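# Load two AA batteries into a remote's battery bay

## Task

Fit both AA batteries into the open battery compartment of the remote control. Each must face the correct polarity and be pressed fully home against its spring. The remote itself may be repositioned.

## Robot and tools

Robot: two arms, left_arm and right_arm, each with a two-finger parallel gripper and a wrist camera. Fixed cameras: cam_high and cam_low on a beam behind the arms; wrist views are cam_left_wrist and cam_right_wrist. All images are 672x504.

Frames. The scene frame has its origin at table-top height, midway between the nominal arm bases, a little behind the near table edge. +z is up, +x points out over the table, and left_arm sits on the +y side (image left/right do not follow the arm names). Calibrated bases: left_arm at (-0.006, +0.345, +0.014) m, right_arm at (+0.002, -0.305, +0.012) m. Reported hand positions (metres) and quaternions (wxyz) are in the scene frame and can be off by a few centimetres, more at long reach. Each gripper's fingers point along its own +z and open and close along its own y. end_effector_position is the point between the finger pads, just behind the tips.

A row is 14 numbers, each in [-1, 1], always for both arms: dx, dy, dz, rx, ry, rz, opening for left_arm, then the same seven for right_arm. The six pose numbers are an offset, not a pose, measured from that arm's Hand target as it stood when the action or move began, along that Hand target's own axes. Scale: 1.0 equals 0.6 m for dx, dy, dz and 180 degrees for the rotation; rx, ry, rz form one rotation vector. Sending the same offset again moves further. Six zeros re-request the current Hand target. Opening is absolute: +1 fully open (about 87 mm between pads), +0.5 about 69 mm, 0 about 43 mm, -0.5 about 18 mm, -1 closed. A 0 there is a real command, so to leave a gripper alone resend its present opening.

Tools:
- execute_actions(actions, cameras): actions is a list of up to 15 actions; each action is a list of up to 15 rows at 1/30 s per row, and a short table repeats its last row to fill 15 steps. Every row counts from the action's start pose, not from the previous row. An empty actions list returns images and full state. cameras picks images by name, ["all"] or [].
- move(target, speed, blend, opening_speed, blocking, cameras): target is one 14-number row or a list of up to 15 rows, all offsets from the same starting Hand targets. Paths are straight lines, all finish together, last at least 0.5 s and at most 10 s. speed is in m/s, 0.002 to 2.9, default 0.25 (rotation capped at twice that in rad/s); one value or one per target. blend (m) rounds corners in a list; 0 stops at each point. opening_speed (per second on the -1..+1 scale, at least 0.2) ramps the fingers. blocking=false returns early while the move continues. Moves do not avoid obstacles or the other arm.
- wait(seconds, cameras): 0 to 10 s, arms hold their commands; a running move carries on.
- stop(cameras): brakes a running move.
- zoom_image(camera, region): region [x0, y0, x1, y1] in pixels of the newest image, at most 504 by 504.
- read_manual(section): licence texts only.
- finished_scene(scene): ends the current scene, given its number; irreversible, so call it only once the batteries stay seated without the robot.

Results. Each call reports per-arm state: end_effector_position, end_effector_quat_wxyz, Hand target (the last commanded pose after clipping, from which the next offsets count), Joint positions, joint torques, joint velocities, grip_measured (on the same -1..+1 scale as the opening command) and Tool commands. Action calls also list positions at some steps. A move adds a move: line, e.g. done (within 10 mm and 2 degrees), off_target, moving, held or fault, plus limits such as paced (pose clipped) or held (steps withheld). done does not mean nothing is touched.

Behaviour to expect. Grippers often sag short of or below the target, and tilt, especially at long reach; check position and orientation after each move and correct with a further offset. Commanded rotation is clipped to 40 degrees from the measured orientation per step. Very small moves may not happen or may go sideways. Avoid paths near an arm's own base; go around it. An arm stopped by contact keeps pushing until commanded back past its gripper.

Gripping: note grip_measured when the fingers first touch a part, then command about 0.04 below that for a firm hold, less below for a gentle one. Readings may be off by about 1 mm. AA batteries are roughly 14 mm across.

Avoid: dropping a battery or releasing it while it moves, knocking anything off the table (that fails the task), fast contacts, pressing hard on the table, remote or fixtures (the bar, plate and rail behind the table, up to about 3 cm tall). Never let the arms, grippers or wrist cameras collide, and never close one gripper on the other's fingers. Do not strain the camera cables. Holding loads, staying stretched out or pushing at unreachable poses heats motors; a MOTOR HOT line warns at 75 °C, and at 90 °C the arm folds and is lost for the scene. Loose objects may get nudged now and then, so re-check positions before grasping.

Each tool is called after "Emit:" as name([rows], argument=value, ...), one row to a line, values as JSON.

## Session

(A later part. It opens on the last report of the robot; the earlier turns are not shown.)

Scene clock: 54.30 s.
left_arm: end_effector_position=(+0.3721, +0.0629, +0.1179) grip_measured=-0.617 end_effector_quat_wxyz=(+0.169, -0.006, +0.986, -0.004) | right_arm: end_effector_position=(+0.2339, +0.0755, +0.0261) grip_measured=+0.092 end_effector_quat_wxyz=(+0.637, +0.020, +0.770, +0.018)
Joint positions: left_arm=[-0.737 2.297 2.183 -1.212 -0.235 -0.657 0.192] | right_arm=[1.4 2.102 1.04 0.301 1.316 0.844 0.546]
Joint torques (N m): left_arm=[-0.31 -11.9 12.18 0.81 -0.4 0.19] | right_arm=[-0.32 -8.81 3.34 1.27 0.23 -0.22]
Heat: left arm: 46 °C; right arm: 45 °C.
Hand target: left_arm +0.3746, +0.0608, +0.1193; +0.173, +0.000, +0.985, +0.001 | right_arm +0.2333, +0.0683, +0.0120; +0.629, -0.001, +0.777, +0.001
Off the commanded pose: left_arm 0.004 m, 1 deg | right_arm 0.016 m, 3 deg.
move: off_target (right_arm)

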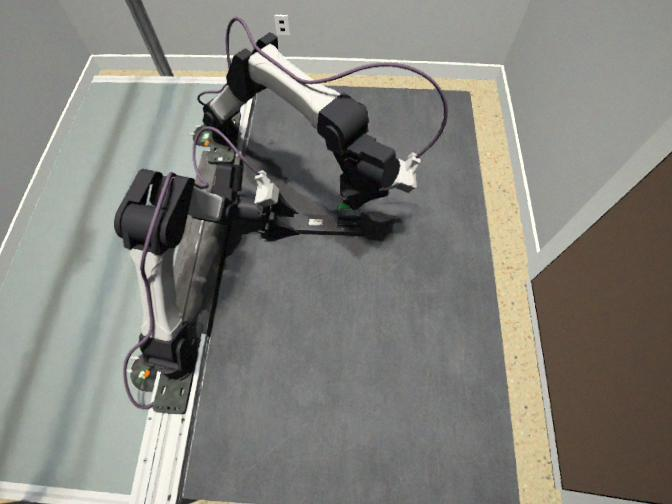

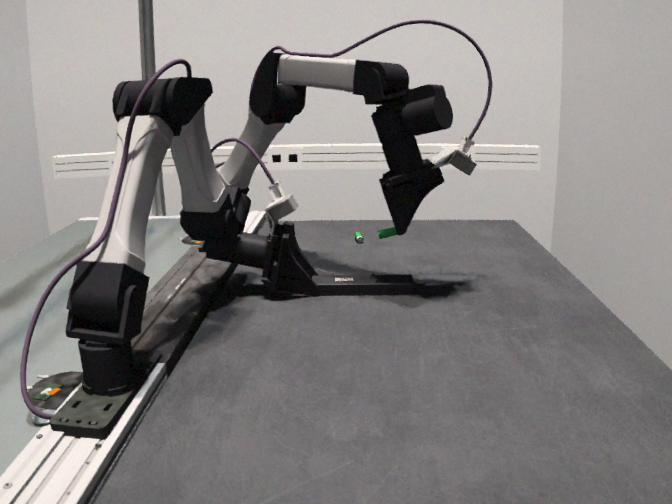

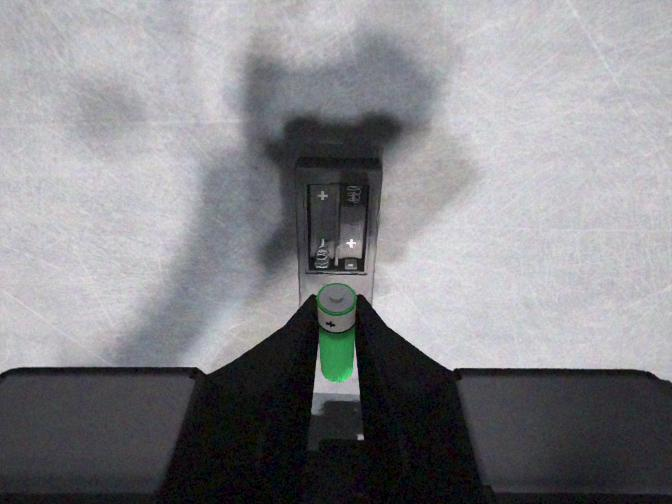

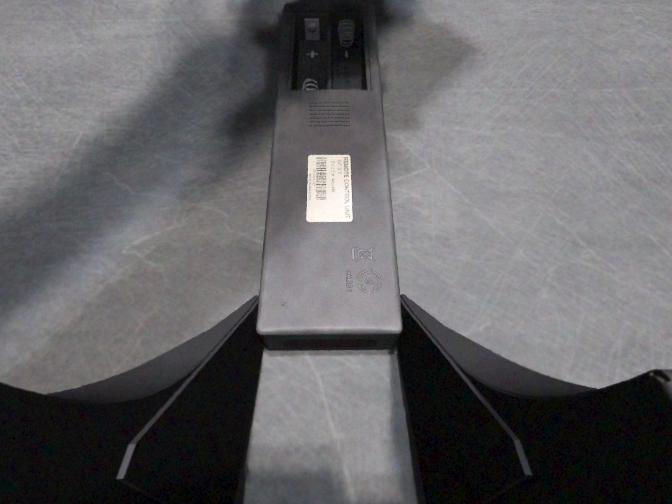

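Emit:
move(target=[0.0375,0.0158,0.139,0,0,0,-0.66,0,0,0,0,0,0,0], speed=0.12, cameras=["all"])

Emit:
zoom_image(camera="cam_low", region=[320, 210, 460, 315])

Emit:
zoom_image(camera="cam_right_wrist", region=[250, 0, 420, 128])

Scene clock: 56.67 s.
left_arm: end_effector_position=(+0.3815, +0.0700, +0.0422) grip_measured=-0.617 end_effector_quat_wxyz=(+0.173, -0.005, +0.985, -0.003) | right_arm: end_effector_position=(+0.2339, +0.0755, +0.0261) grip_measured=+0.092 end_effector_quat_wxyz=(+0.637, +0.020, +0.770, +0.018)
Joint positions: left_arm=[-0.711 2.302 1.888 -0.901 -0.235 -0.626 0.192] | right_arm=[1.4 2.102 1.04 0.301 1.316 0.844 0.546]
Joint torques (N m): left_arm=[0.1 -12.51 7.27 1.2 -0.31 0.16] | right_arm=[-0.32 -8.8 3.33 1.27 0.22 -0.22]
Heat: left arm: 47 °C; right arm: 46 °C.
Hand target: left_arm +0.3820, +0.0703, +0.0334; +0.173, +0.000, +0.985, +0.000 | right_arm +0.2333, +0.0683, +0.0120; +0.629, -0.001, +0.777, +0.001
Off the commanded pose: left_arm 0.009 m, 1 deg | right_arm 0.016 m, 3 deg.
move: off_target (right_arm)

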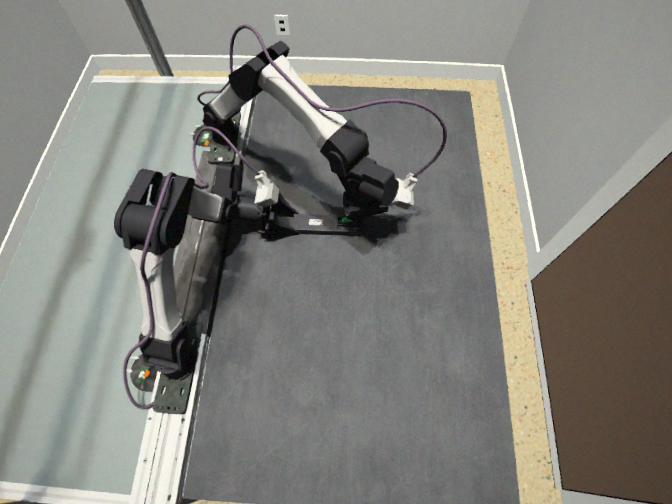

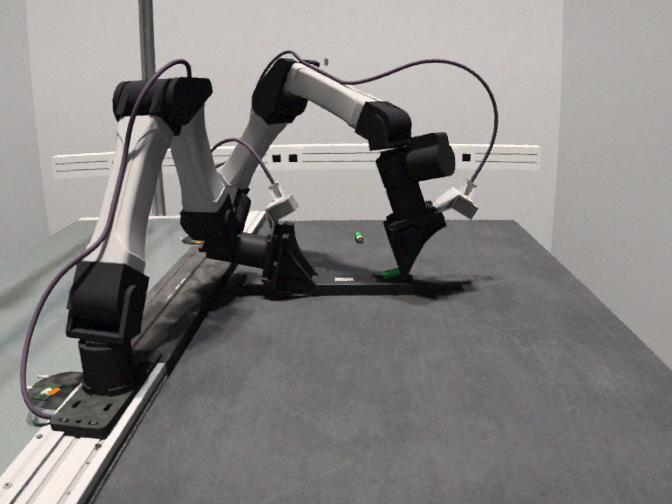

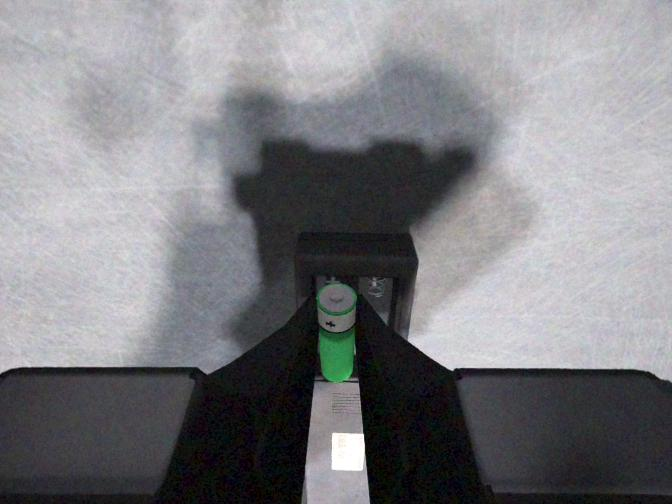

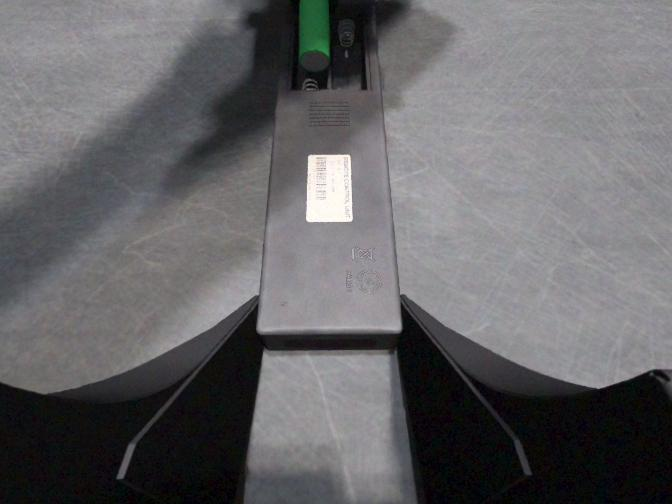

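Scaled by 3.600 from the camera's 672x504 image, which has a finer 960x720 frame.

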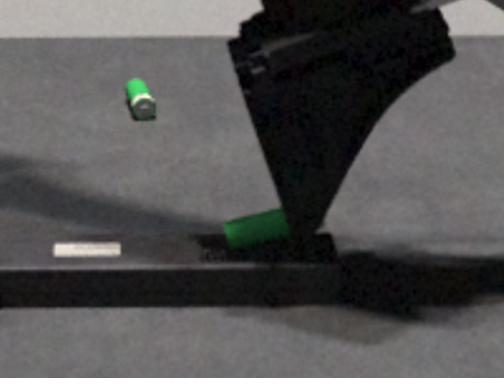

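Scaled by 2.965 from the camera's 672x504 image, which has a finer 960x720 frame.

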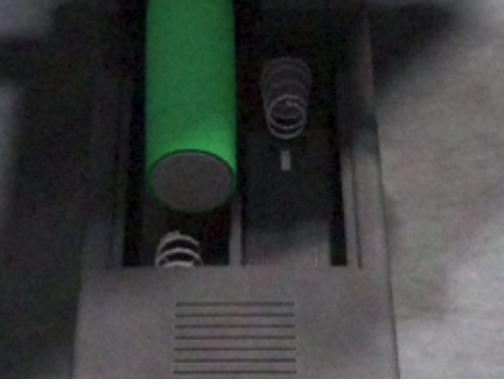

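Emit:
move(target=[0.0145,0.0025,0.034,0,0,0,-0.66,0,0,0,0,0,0,0], speed=0.1, cameras=["all"])

Emit:
zoom_image(camera="cam_low", region=[320, 210, 460, 315])

Emit:
zoom_image(camera="cam_right_wrist", region=[250, 0, 420, 128])

Scene clock: 57.80 s.
left_arm: end_effector_position=(+0.3814, +0.0701, +0.0315) grip_measured=-0.617 end_effector_quat_wxyz=(+0.177, -0.001, +0.984, -0.005) | right_arm: end_effector_position=(+0.2339, +0.0755, +0.0261) grip_measured=+0.092 end_effector_quat_wxyz=(+0.637, +0.020, +0.770, +0.018)
Joint positions: left_arm=[-0.711 2.3 1.841 -0.845 -0.236 -0.617 0.192] | right_arm=[1.4 2.102 1.04 0.301 1.316 0.844 0.546]
Joint torques (N m): left_arm=[0.27 -11.32 4.93 1.59 -0.3 0.1] | right_arm=[-0.35 -8.8 3.33 1.27 0.22 -0.22]
Heat: left arm: 47 °C; right arm: 46 °C.
Hand target: left_arm +0.3807, +0.0719, +0.0111; +0.173, +0.000, +0.985, +0.001 | right_arm +0.2333, +0.0683, +0.0120; +0.629, -0.001, +0.777, +0.001
Off the commanded pose: left_arm 0.020 m, 1 deg | right_arm 0.016 m, 3 deg.
move: off_target (left_arm, right_arm)

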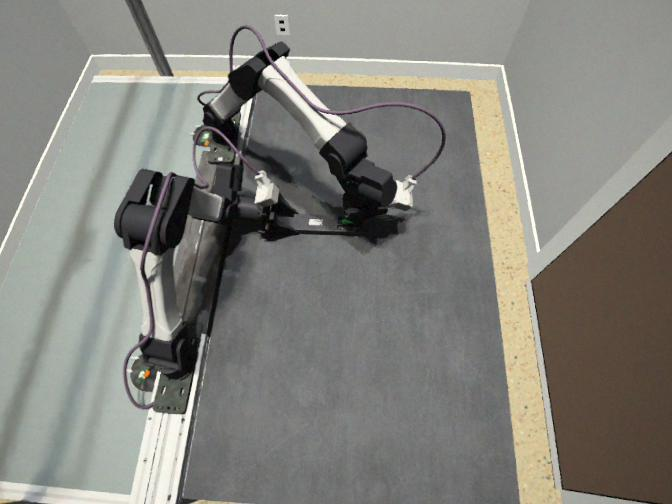

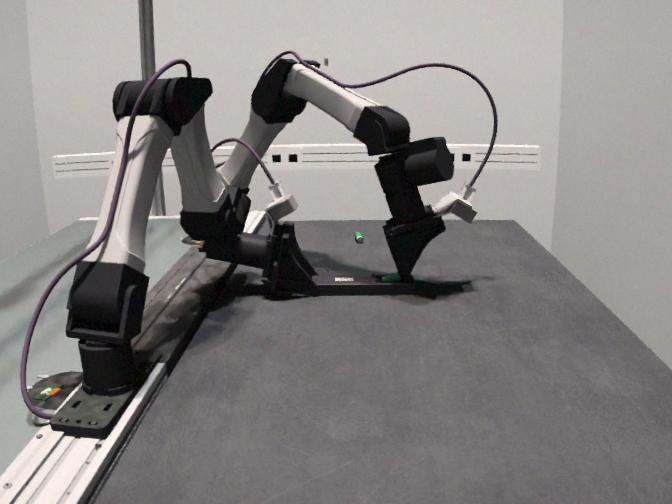

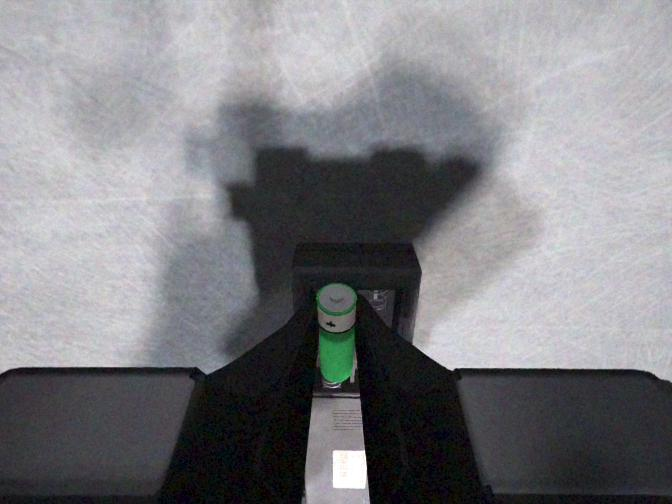

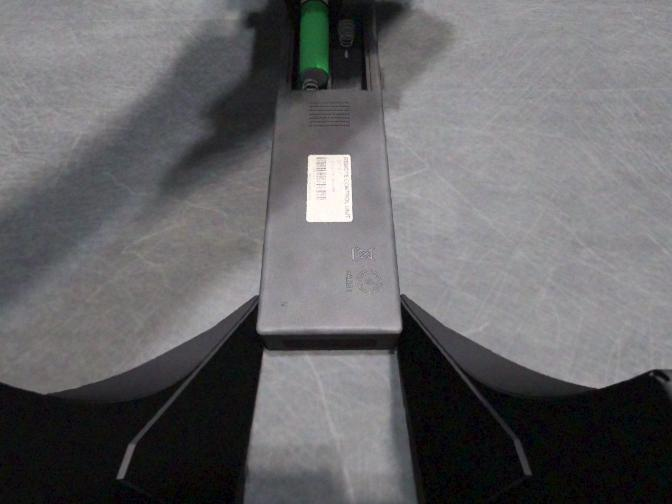

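Scaled by 3.600 from the camera's 672x504 image, which has a finer 960x720 frame.

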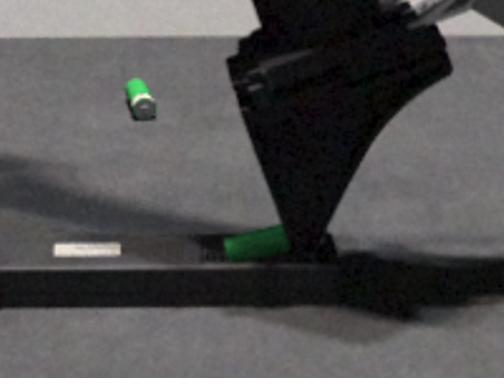

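Scaled by 2.965 from the camera's 672x504 image, which has a finer 960x720 frame.

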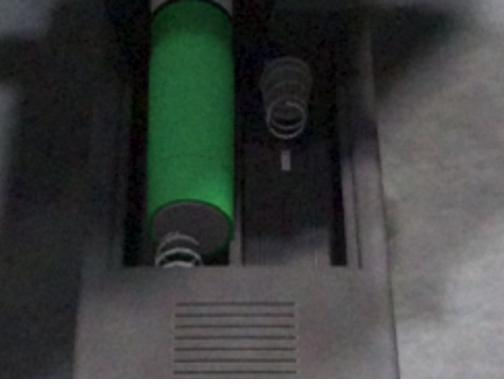

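Emit:
move(target=[0.0593,0.003,-0.03,0,0,0,-0.66,0,0,0,0,0,0,0], speed=0.08, cameras=["all"])

Emit:
zoom_image(camera="cam_low", region=[320, 210, 460, 315])

Emit:
zoom_image(camera="cam_right_wrist", region=[250, 0, 420, 128])

Emit:
zoom_image(camera="cam_left_wrist", region=[270, 210, 450, 420])

Scene clock: 59.07 s.
left_arm: end_effector_position=(+0.3764, +0.0706, +0.0316) grip_measured=-0.617 end_effector_quat_wxyz=(+0.224, -0.007, +0.974, -0.013) | right_arm: end_effector_position=(+0.2339, +0.0755, +0.0261) grip_measured=+0.092 end_effector_quat_wxyz=(+0.638, +0.020, +0.770, +0.018)
Joint positions: left_arm=[-0.735 2.202 1.658 -0.677 -0.288 -0.633 0.192] | right_arm=[1.4 2.102 1.04 0.301 1.316 0.843 0.546]
Joint torques (N m): left_arm=[-1.88 -13.09 4.67 0.36 0.04 -0.36] | right_arm=[-0.34 -8.8 3.33 1.27 0.22 -0.2]
Heat: left arm: 47 °C; right arm: 46 °C.
Hand target: left_arm +0.3411, +0.0736, +0.0161; +0.173, +0.000, +0.985, +0.000 | right_arm +0.2333, +0.0683, +0.0120; +0.629, -0.001, +0.777, +0.001
Off the commanded pose: left_arm 0.039 m, 6 deg | right_arm 0.016 m, 3 deg.
move: off_target (left_arm, right_arm)

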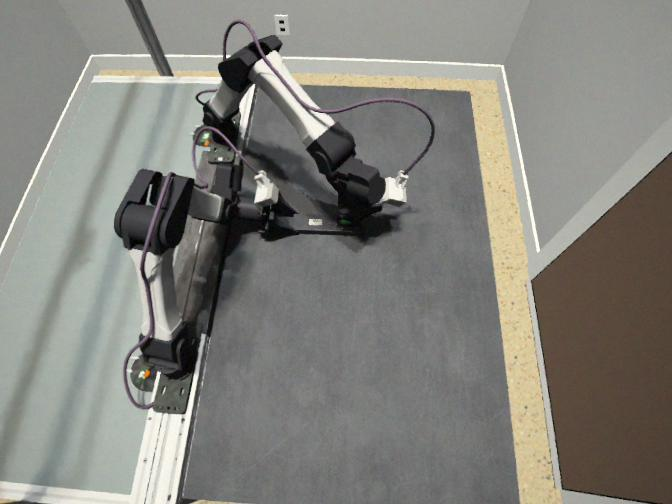

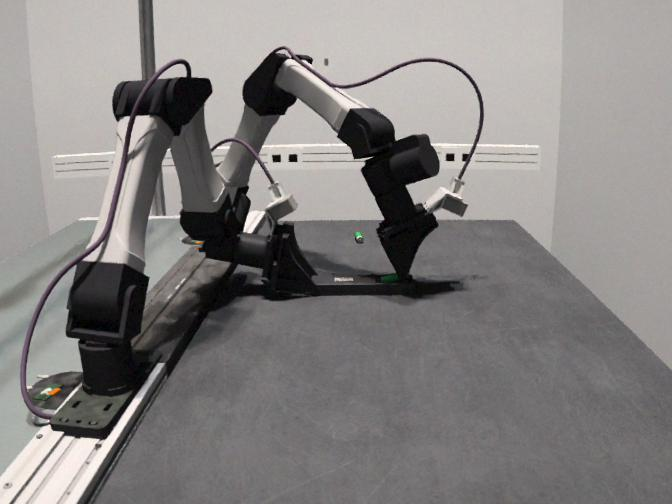

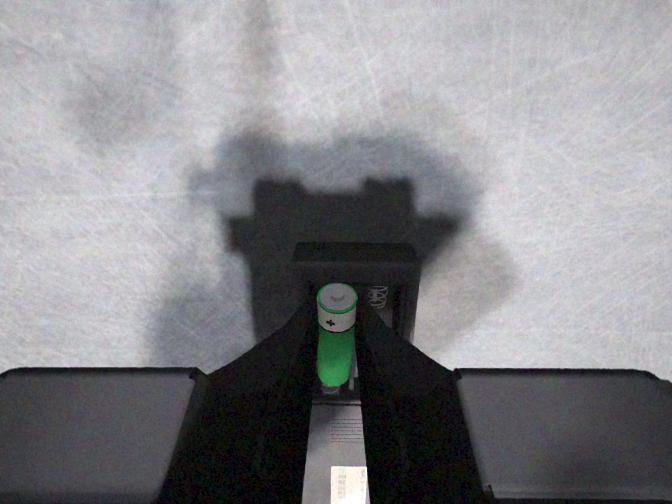

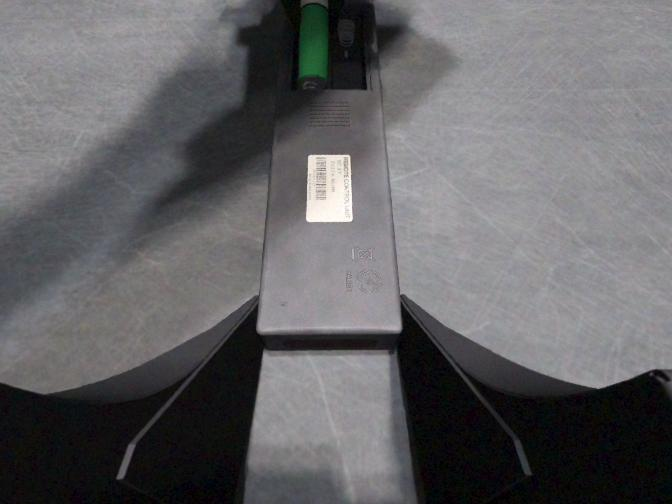

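Scaled by 3.600 from the camera's 672x504 image, which has a finer 960x720 frame.

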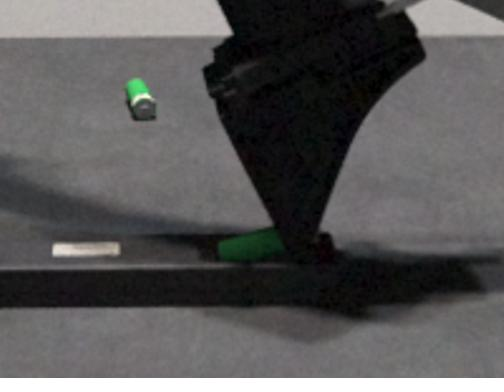

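Scaled by 2.965 from the camera's 672x504 image, which has a finer 960x720 frame.

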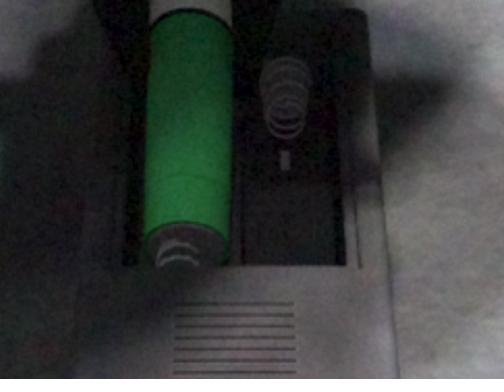

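Scaled by 2.400 from the camera's 672x504 image, which has a finer 960x720 frame.

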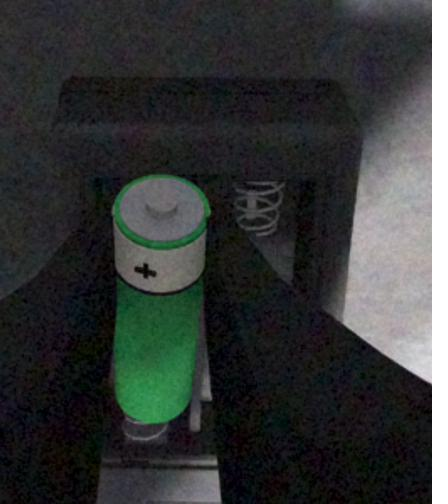

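Emit:
move([
  [0.035,0,0.01,0,0.03,0,-0.66,0,0,0,0,0,0,0],
  [0.045,0,0.055,0,0.06,0,-0.66,0,0,0,0,0,0,0],
], speed=0.08, blend=[0.004,0], cameras=["all"])

Emit:
zoom_image(camera="cam_low", region=[320, 210, 460, 315])

Emit:
zoom_image(camera="cam_right_wrist", region=[250, 0, 420, 128])

Emit:
zoom_image(camera="cam_left_wrist", region=[270, 210, 450, 420])

Scene clock: 61.13 s.
left_arm: end_effector_position=(+0.3751, +0.0703, +0.0286) grip_measured=-0.613 end_effector_quat_wxyz=(+0.188, -0.011, +0.982, -0.020) | right_arm: end_effector_position=(+0.2336, +0.0753, +0.0259) grip_measured=+0.092 end_effector_quat_wxyz=(+0.638, +0.019, +0.770, +0.018)
Joint positions: left_arm=[-0.714 2.246 1.733 -0.758 -0.228 -0.639 0.193] | right_arm=[1.401 2.102 1.039 0.301 1.316 0.842 0.546]
Joint torques (N m): left_arm=[-0.99 -5.15 5.16 0.09 0.61 -0.3] | right_arm=[-0.38 -8.8 3.4 1.26 0.22 -0.2]
Heat: left arm: 48 °C; right arm: 46 °C.
Hand target: left_arm +0.3269, +0.0737, -0.0242; +0.079, +0.000, +0.997, +0.000 | right_arm +0.2332, +0.0682, +0.0120; +0.629, -0.001, +0.777, +0.001
Off the commanded pose: left_arm 0.071 m, 13 deg | right_arm 0.016 m, 3 deg.
move: off_target (left_arm, right_arm)

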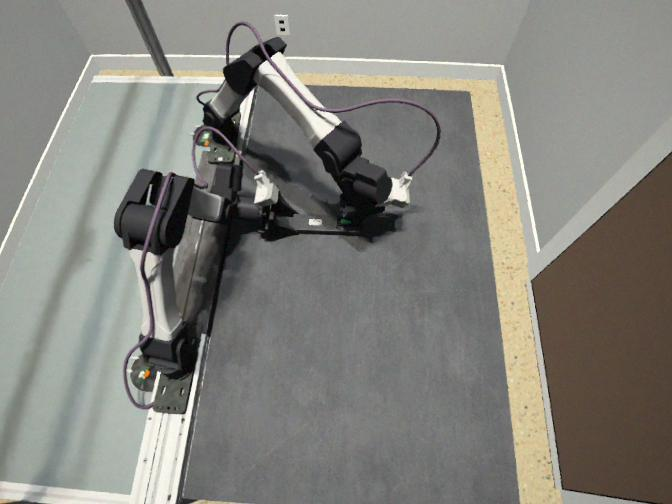

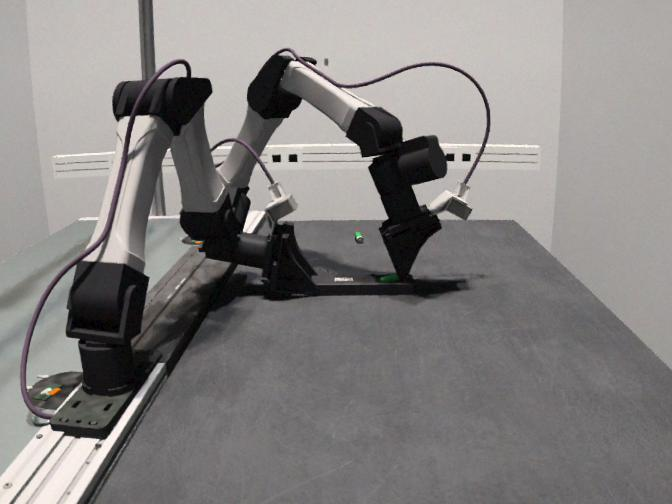

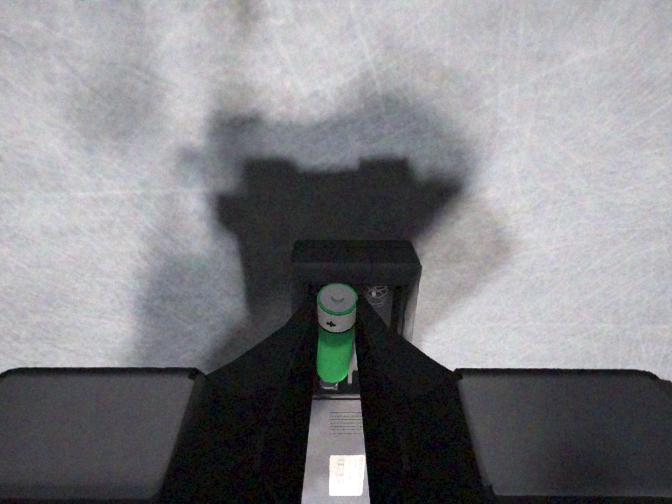

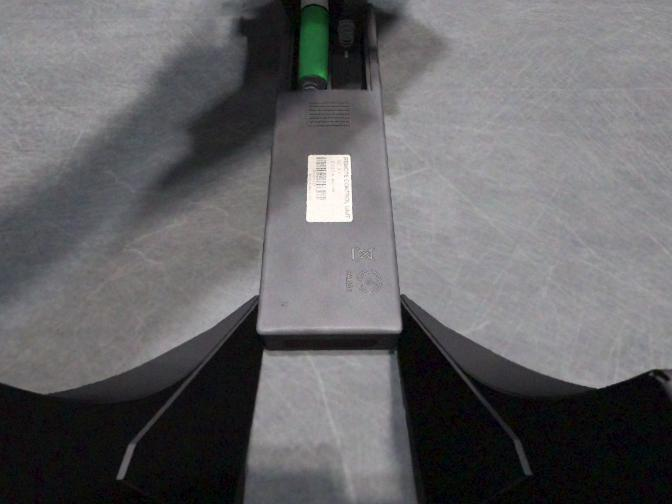

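Scaled by 3.600 from the camera's 672x504 image, which has a finer 960x720 frame.

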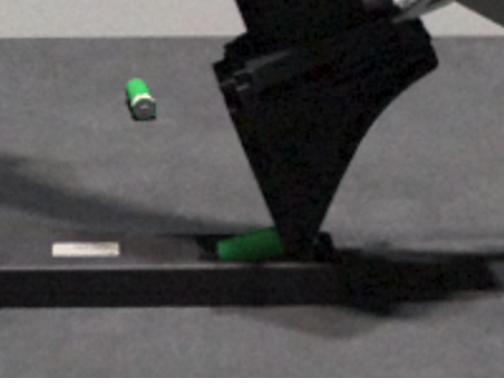

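Scaled by 2.965 from the camera's 672x504 image, which has a finer 960x720 frame.

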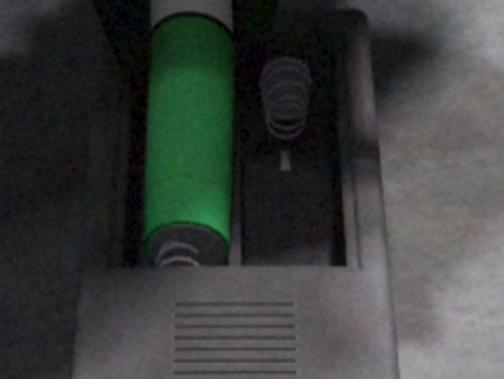

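Scaled by 2.400 from the camera's 672x504 image, which has a finer 960x720 frame.

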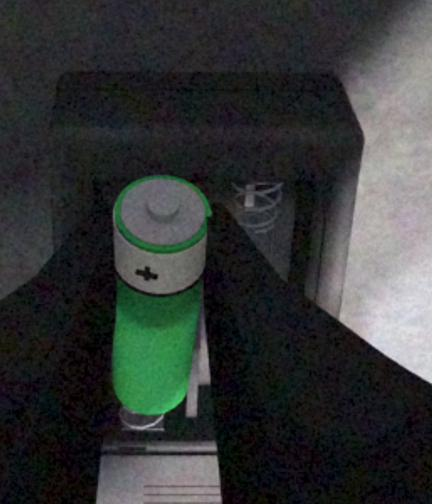

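Emit:
move([
  [0.031,0,-0.069,0,0,0,-0.66,0,0,0,0,0,0,0],
], speed=0.08, cameras=["cam_low","cam_left_wrist","cam_right_wrist"])

Emit:
zoom_image(camera="cam_low", region=[320, 210, 460, 315])

Emit:
zoom_image(camera="cam_left_wrist", region=[270, 210, 450, 420])

Scene clock: 62.27 s.
left_arm: end_effector_position=(+0.3698, +0.0711, +0.0303) grip_measured=-0.613 end_effector_quat_wxyz=(+0.184, -0.018, +0.983, -0.018) | right_arm: end_effector_position=(+0.2313, +0.0755, +0.0259) grip_measured=+0.092 end_effector_quat_wxyz=(+0.639, +0.017, +0.769, +0.018)
Joint positions: left_arm=[-0.719 2.233 1.72 -0.769 -0.23 -0.659 0.193] | right_arm=[1.407 2.102 1.036 0.301 1.321 0.842 0.546]
Joint torques (N m): left_arm=[-3.36 -13.49 4.14 -0.69 0.55 -0.44] | right_arm=[-0.95 -8.81 3.56 1.25 0.17 -0.19]
Heat: left arm: 48 °C; right arm: 46 °C.
Hand target: left_arm +0.3020, +0.0737, +0.0138; +0.079, +0.000, +0.997, +0.001 | right_arm +0.2333, +0.0682, +0.0120; +0.629, -0.001, +0.777, +0.001
Off the commanded pose: left_arm 0.070 m, 12 deg | right_arm 0.016 m, 3 deg.
move: off_target (left_arm, right_arm)
Images, in order (width x height): cam_low 672x504, cam_left_wrist 672x504, cam_right_wrist 672x504.

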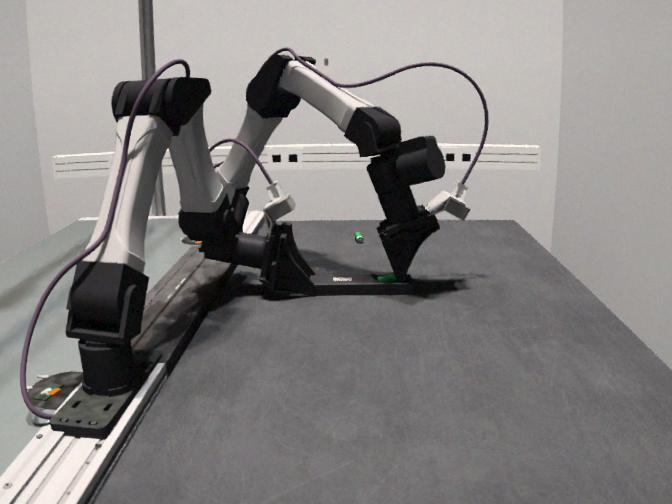

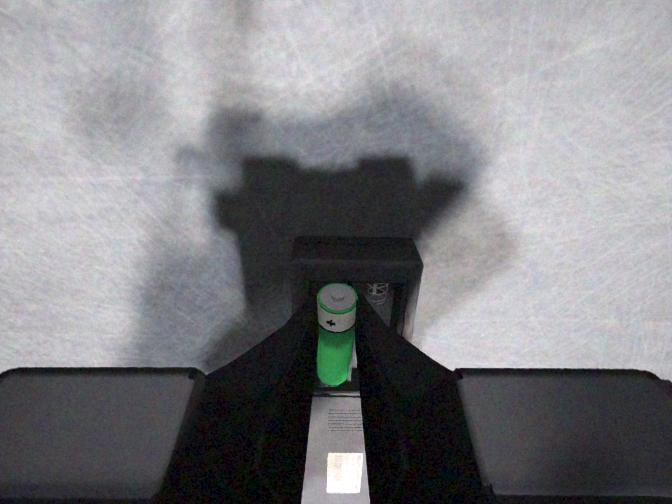

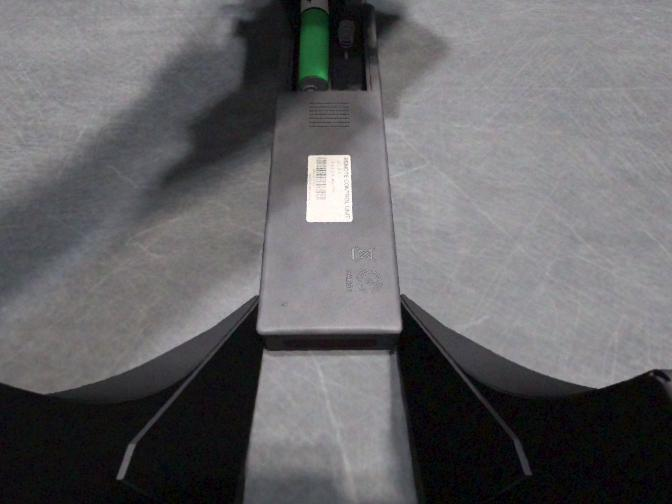

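Scaled by 3.600 from the camera's 672x504 image, which has a finer 960x720 frame.

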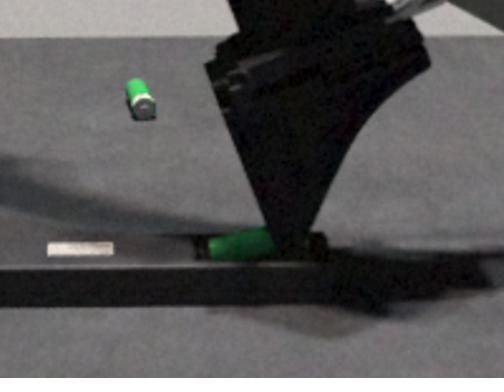

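Scaled by 2.400 from the camera's 672x504 image, which has a finer 960x720 frame.

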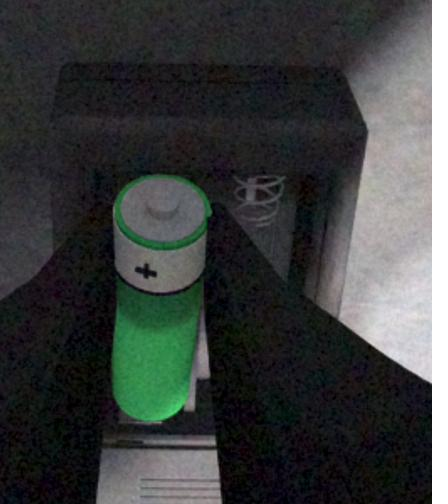

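Emit:
move([
  [0.009,0,0.0576,0,0,0,-0.66,0,0,0,0,0,0,0],
], speed=0.08, cameras=["cam_low","cam_left_wrist","cam_right_wrist"])

Emit:
zoom_image(camera="cam_low", region=[320, 210, 460, 315])

Emit:
zoom_image(camera="cam_left_wrist", region=[270, 210, 450, 420])

Scene clock: 63.40 s.
left_arm: end_effector_position=(+0.3683, +0.0705, +0.0238) grip_measured=-0.607 end_effector_quat_wxyz=(+0.192, -0.018, +0.981, -0.024) | right_arm: end_effector_position=(+0.2313, +0.0754, +0.0258) grip_measured=+0.092 end_effector_quat_wxyz=(+0.639, +0.017, +0.769, +0.018)
Joint positions: left_arm=[-0.722 2.219 1.666 -0.71 -0.232 -0.659 0.196] | right_arm=[1.407 2.102 1.036 0.301 1.321 0.843 0.546]
Joint torques (N m): left_arm=[-2.93 -8.34 2.17 -0.11 0.58 -0.42] | right_arm=[-0.95 -8.8 3.6 1.25 0.18 -0.2]
Heat: left arm: 48 °C; right arm: 46 °C.
Hand target: left_arm +0.3021, +0.0738, -0.0213; +0.079, +0.000, +0.997, +0.001 | right_arm +0.2333, +0.0682, +0.0120; +0.629, -0.001, +0.777, +0.001
Off the commanded pose: left_arm 0.080 m, 14 deg | right_arm 0.016 m, 3 deg.
move: off_target (left_arm, right_arm)
Images, in order (width x height): cam_low 672x504, cam_left_wrist 672x504, cam_right_wrist 672x504.

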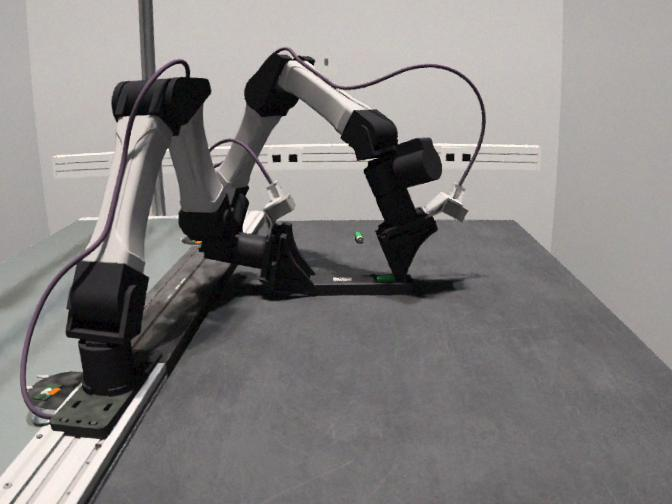

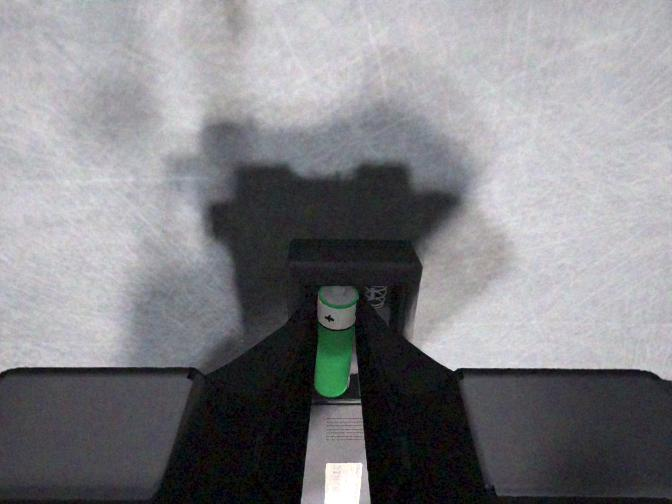

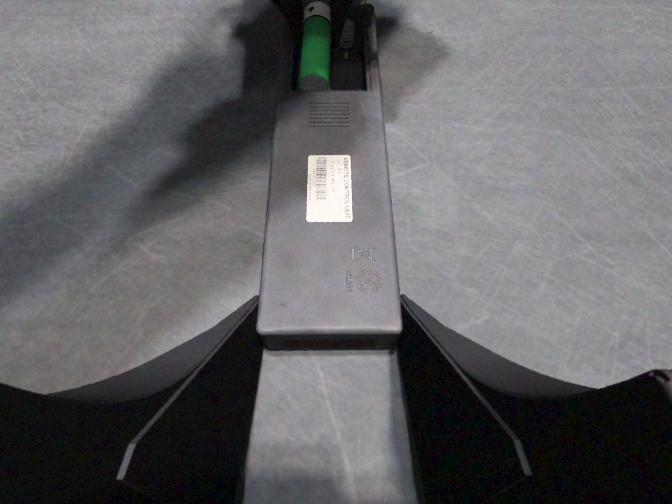

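Scaled by 3.600 from the camera's 672x504 image, which has a finer 960x720 frame.

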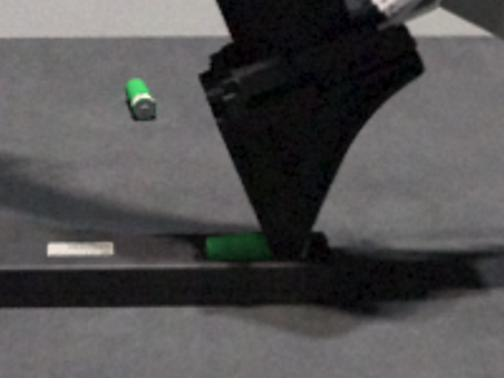

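Scaled by 2.400 from the camera's 672x504 image, which has a finer 960x720 frame.

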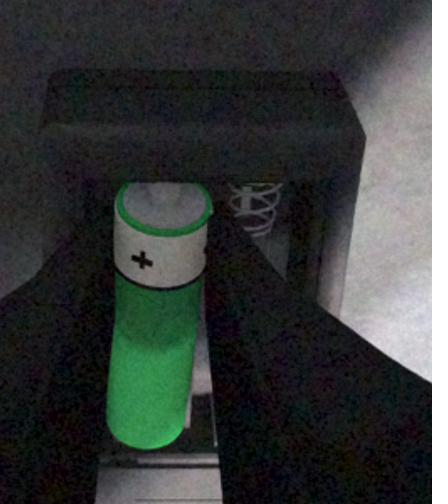

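Emit:
move([
  [-0.035,0,0.02,0,0,0,-0.66,0,0,0,0,0,0,0],
  [-0.035,0,0.02,0,0,0,-0.5,0,0,0,0,0,0,0],
], speed=0.08, opening_speed=0.5, cameras=["cam_low","cam_left_wrist","cam_right_wrist"])

Emit:
zoom_image(camera="cam_low", region=[320, 210, 460, 315])

Emit:
zoom_image(camera="cam_left_wrist", region=[270, 210, 450, 420])

Emit:
zoom_image(camera="cam_right_wrist", region=[250, 0, 420, 128])

Scene clock: 65.20 s.
left_arm: end_effector_position=(+0.3703, +0.0690, +0.0219) grip_measured=-0.554 end_effector_quat_wxyz=(+0.179, -0.021, +0.983, -0.023) | right_arm: end_effector_position=(+0.2313, +0.0755, +0.0258) grip_measured=+0.092 end_effector_quat_wxyz=(+0.639, +0.018, +0.769, +0.018)
Joint positions: left_arm=[-0.716 2.251 1.716 -0.75 -0.216 -0.663 0.223] | right_arm=[1.407 2.102 1.036 0.301 1.321 0.845 0.546]
Joint torques (N m): left_arm=[-1.02 -5.18 4.89 0.23 0.52 -0.02] | right_arm=[-0.95 -8.79 3.6 1.25 0.18 -0.22]
Heat: left arm: 48 °C; right arm: 47 °C.
Hand target: left_arm +0.3248, +0.0737, -0.0298; +0.079, +0.000, +0.997, +0.001 | right_arm +0.2333, +0.0682, +0.0120; +0.629, -0.001, +0.777, +0.001
Off the commanded pose: left_arm 0.069 m, 12 deg | right_arm 0.016 m, 3 deg.
move: off_target (left_arm, right_arm); target 2's new opening was sent with left_arm's hand 0.070 m and 12 deg from that target
Images, in order (width x height): cam_low 672x504, cam_left_wrist 672x504, cam_right_wrist 672x504.

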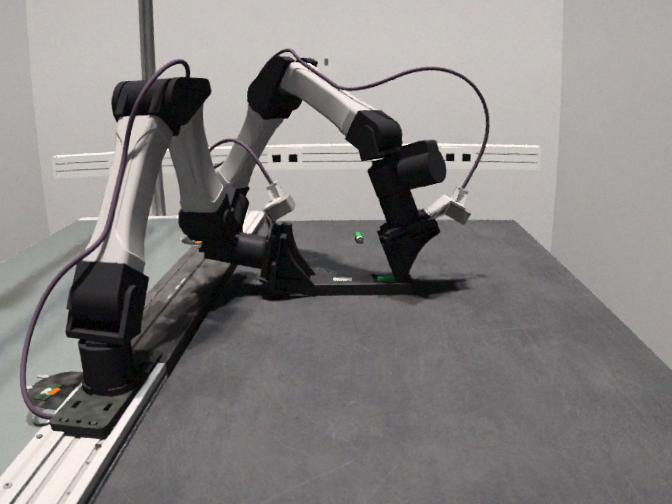

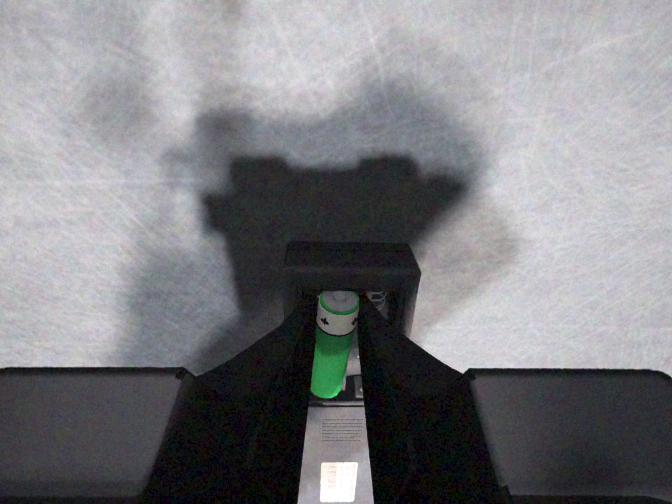

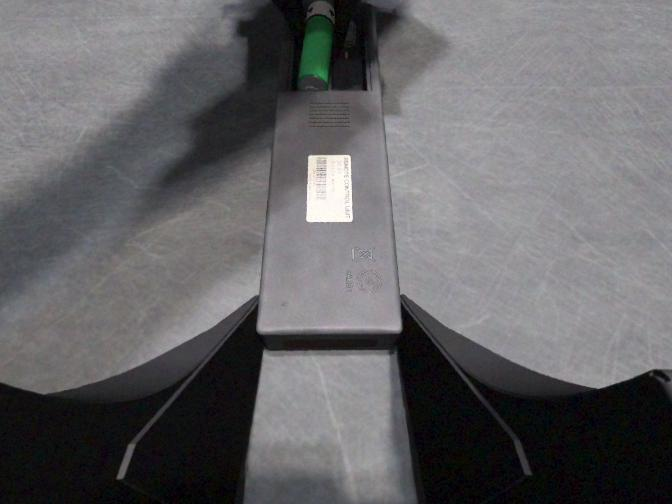

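Scaled by 3.600 from the camera's 672x504 image, which has a finer 960x720 frame.

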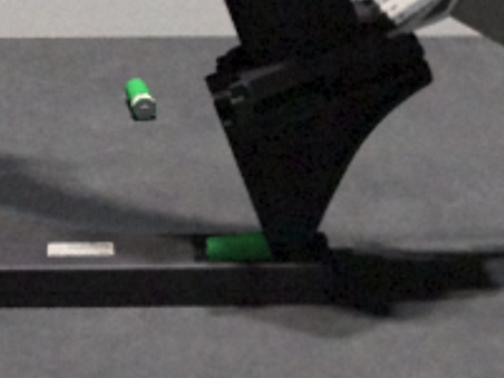

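Scaled by 2.400 from the camera's 672x504 image, which has a finer 960x720 frame.

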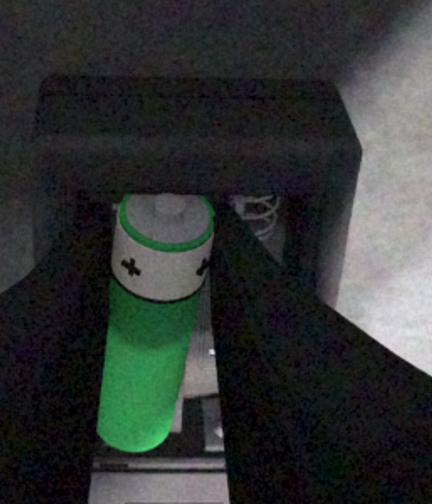

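Scaled by 2.965 from the camera's 672x504 image, which has a finer 960x720 frame.

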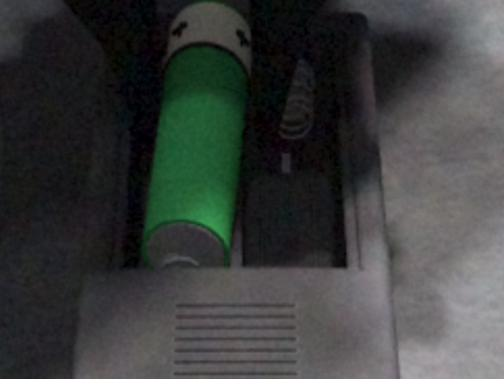

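Emit:
move([
  [-0.101,-0.0067,-0.139,0,-0.033,0,-0.5,0,0,0,0,0,0,0],
], speed=0.12, cameras=["cam_low","cam_left_wrist","cam_right_wrist"])

Emit:
zoom_image(camera="cam_low", region=[320, 210, 460, 315])

Emit:
zoom_image(camera="cam_right_wrist", region=[250, 0, 420, 128])

Scene clock: 67.17 s.
left_arm: end_effector_position=(+0.3682, +0.0709, +0.0613) grip_measured=-0.500 end_effector_quat_wxyz=(+0.131, -0.004, +0.991, +0.001) | right_arm: end_effector_position=(+0.2318, +0.0755, +0.0259) grip_measured=+0.092 end_effector_quat_wxyz=(+0.638, +0.019, +0.769, +0.019)
Joint positions: left_arm=[-0.71 2.325 2.013 -1.076 -0.191 -0.638 0.25] | right_arm=[1.406 2.102 1.036 0.304 1.32 0.844 0.546]
Joint torques (N m): left_arm=[0.27 -12.21 11.77 0.64 -0.24 0.19] | right_arm=[-0.81 -8.79 3.6 1.23 0.19 -0.21]
Heat: left arm: 48 °C; right arm: 47 °C.
Hand target: left_arm +0.3714, +0.0696, +0.0620; +0.131, +0.000, +0.991, +0.001 | right_arm +0.2332, +0.0683, +0.0120; +0.629, -0.001, +0.777, +0.001
Off the commanded pose: left_arm 0.004 m, 0 deg | right_arm 0.016 m, 3 deg.
move: off_target (right_arm)
Images, in order (width x height): cam_low 672x504, cam_left_wrist 672x504, cam_right_wrist 672x504.

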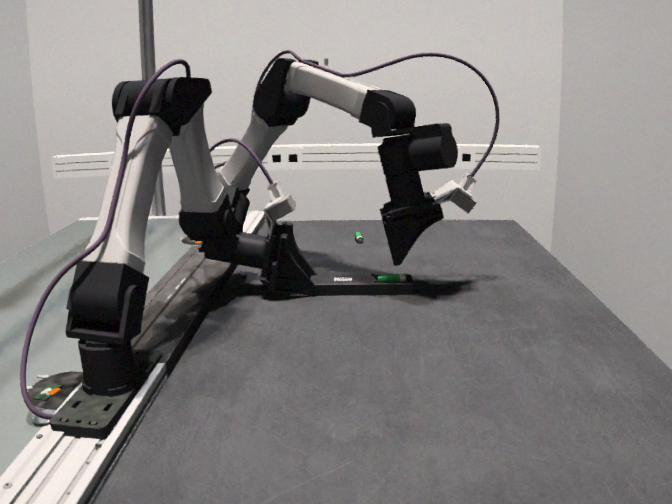

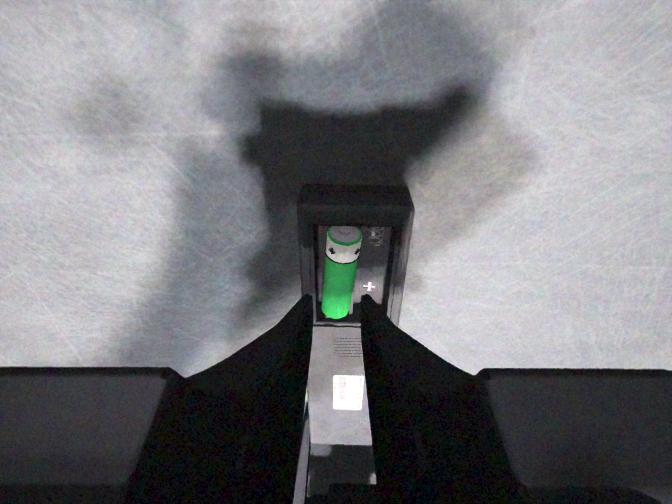

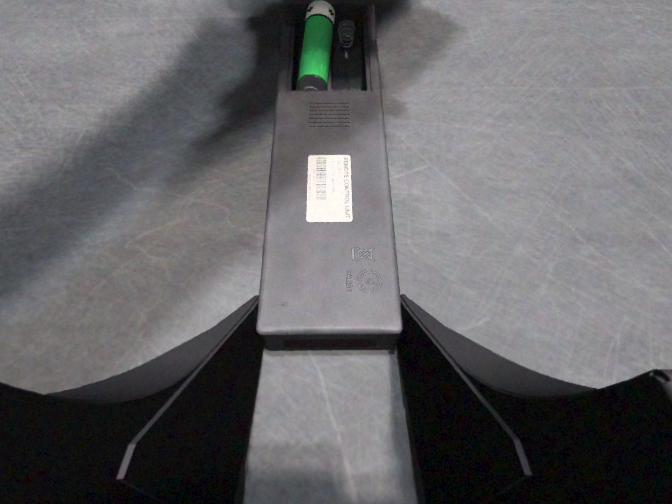

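Scaled by 3.600 from the camera's 672x504 image, which has a finer 960x720 frame.

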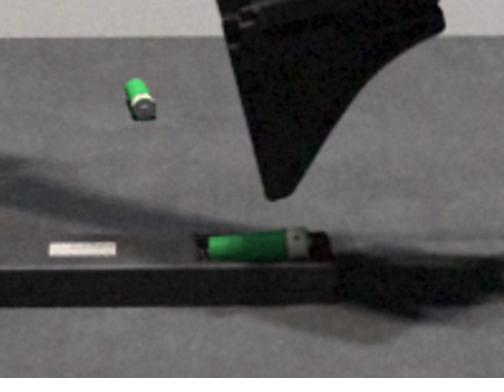

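Scaled by 2.965 from the camera's 672x504 image, which has a finer 960x720 frame.

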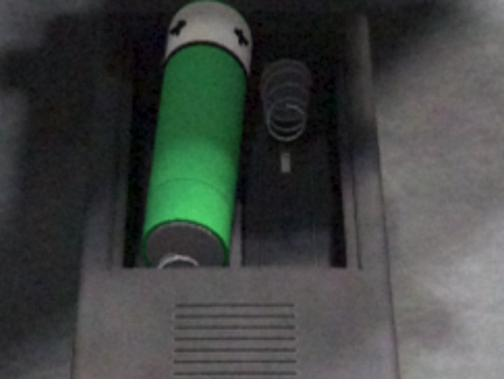

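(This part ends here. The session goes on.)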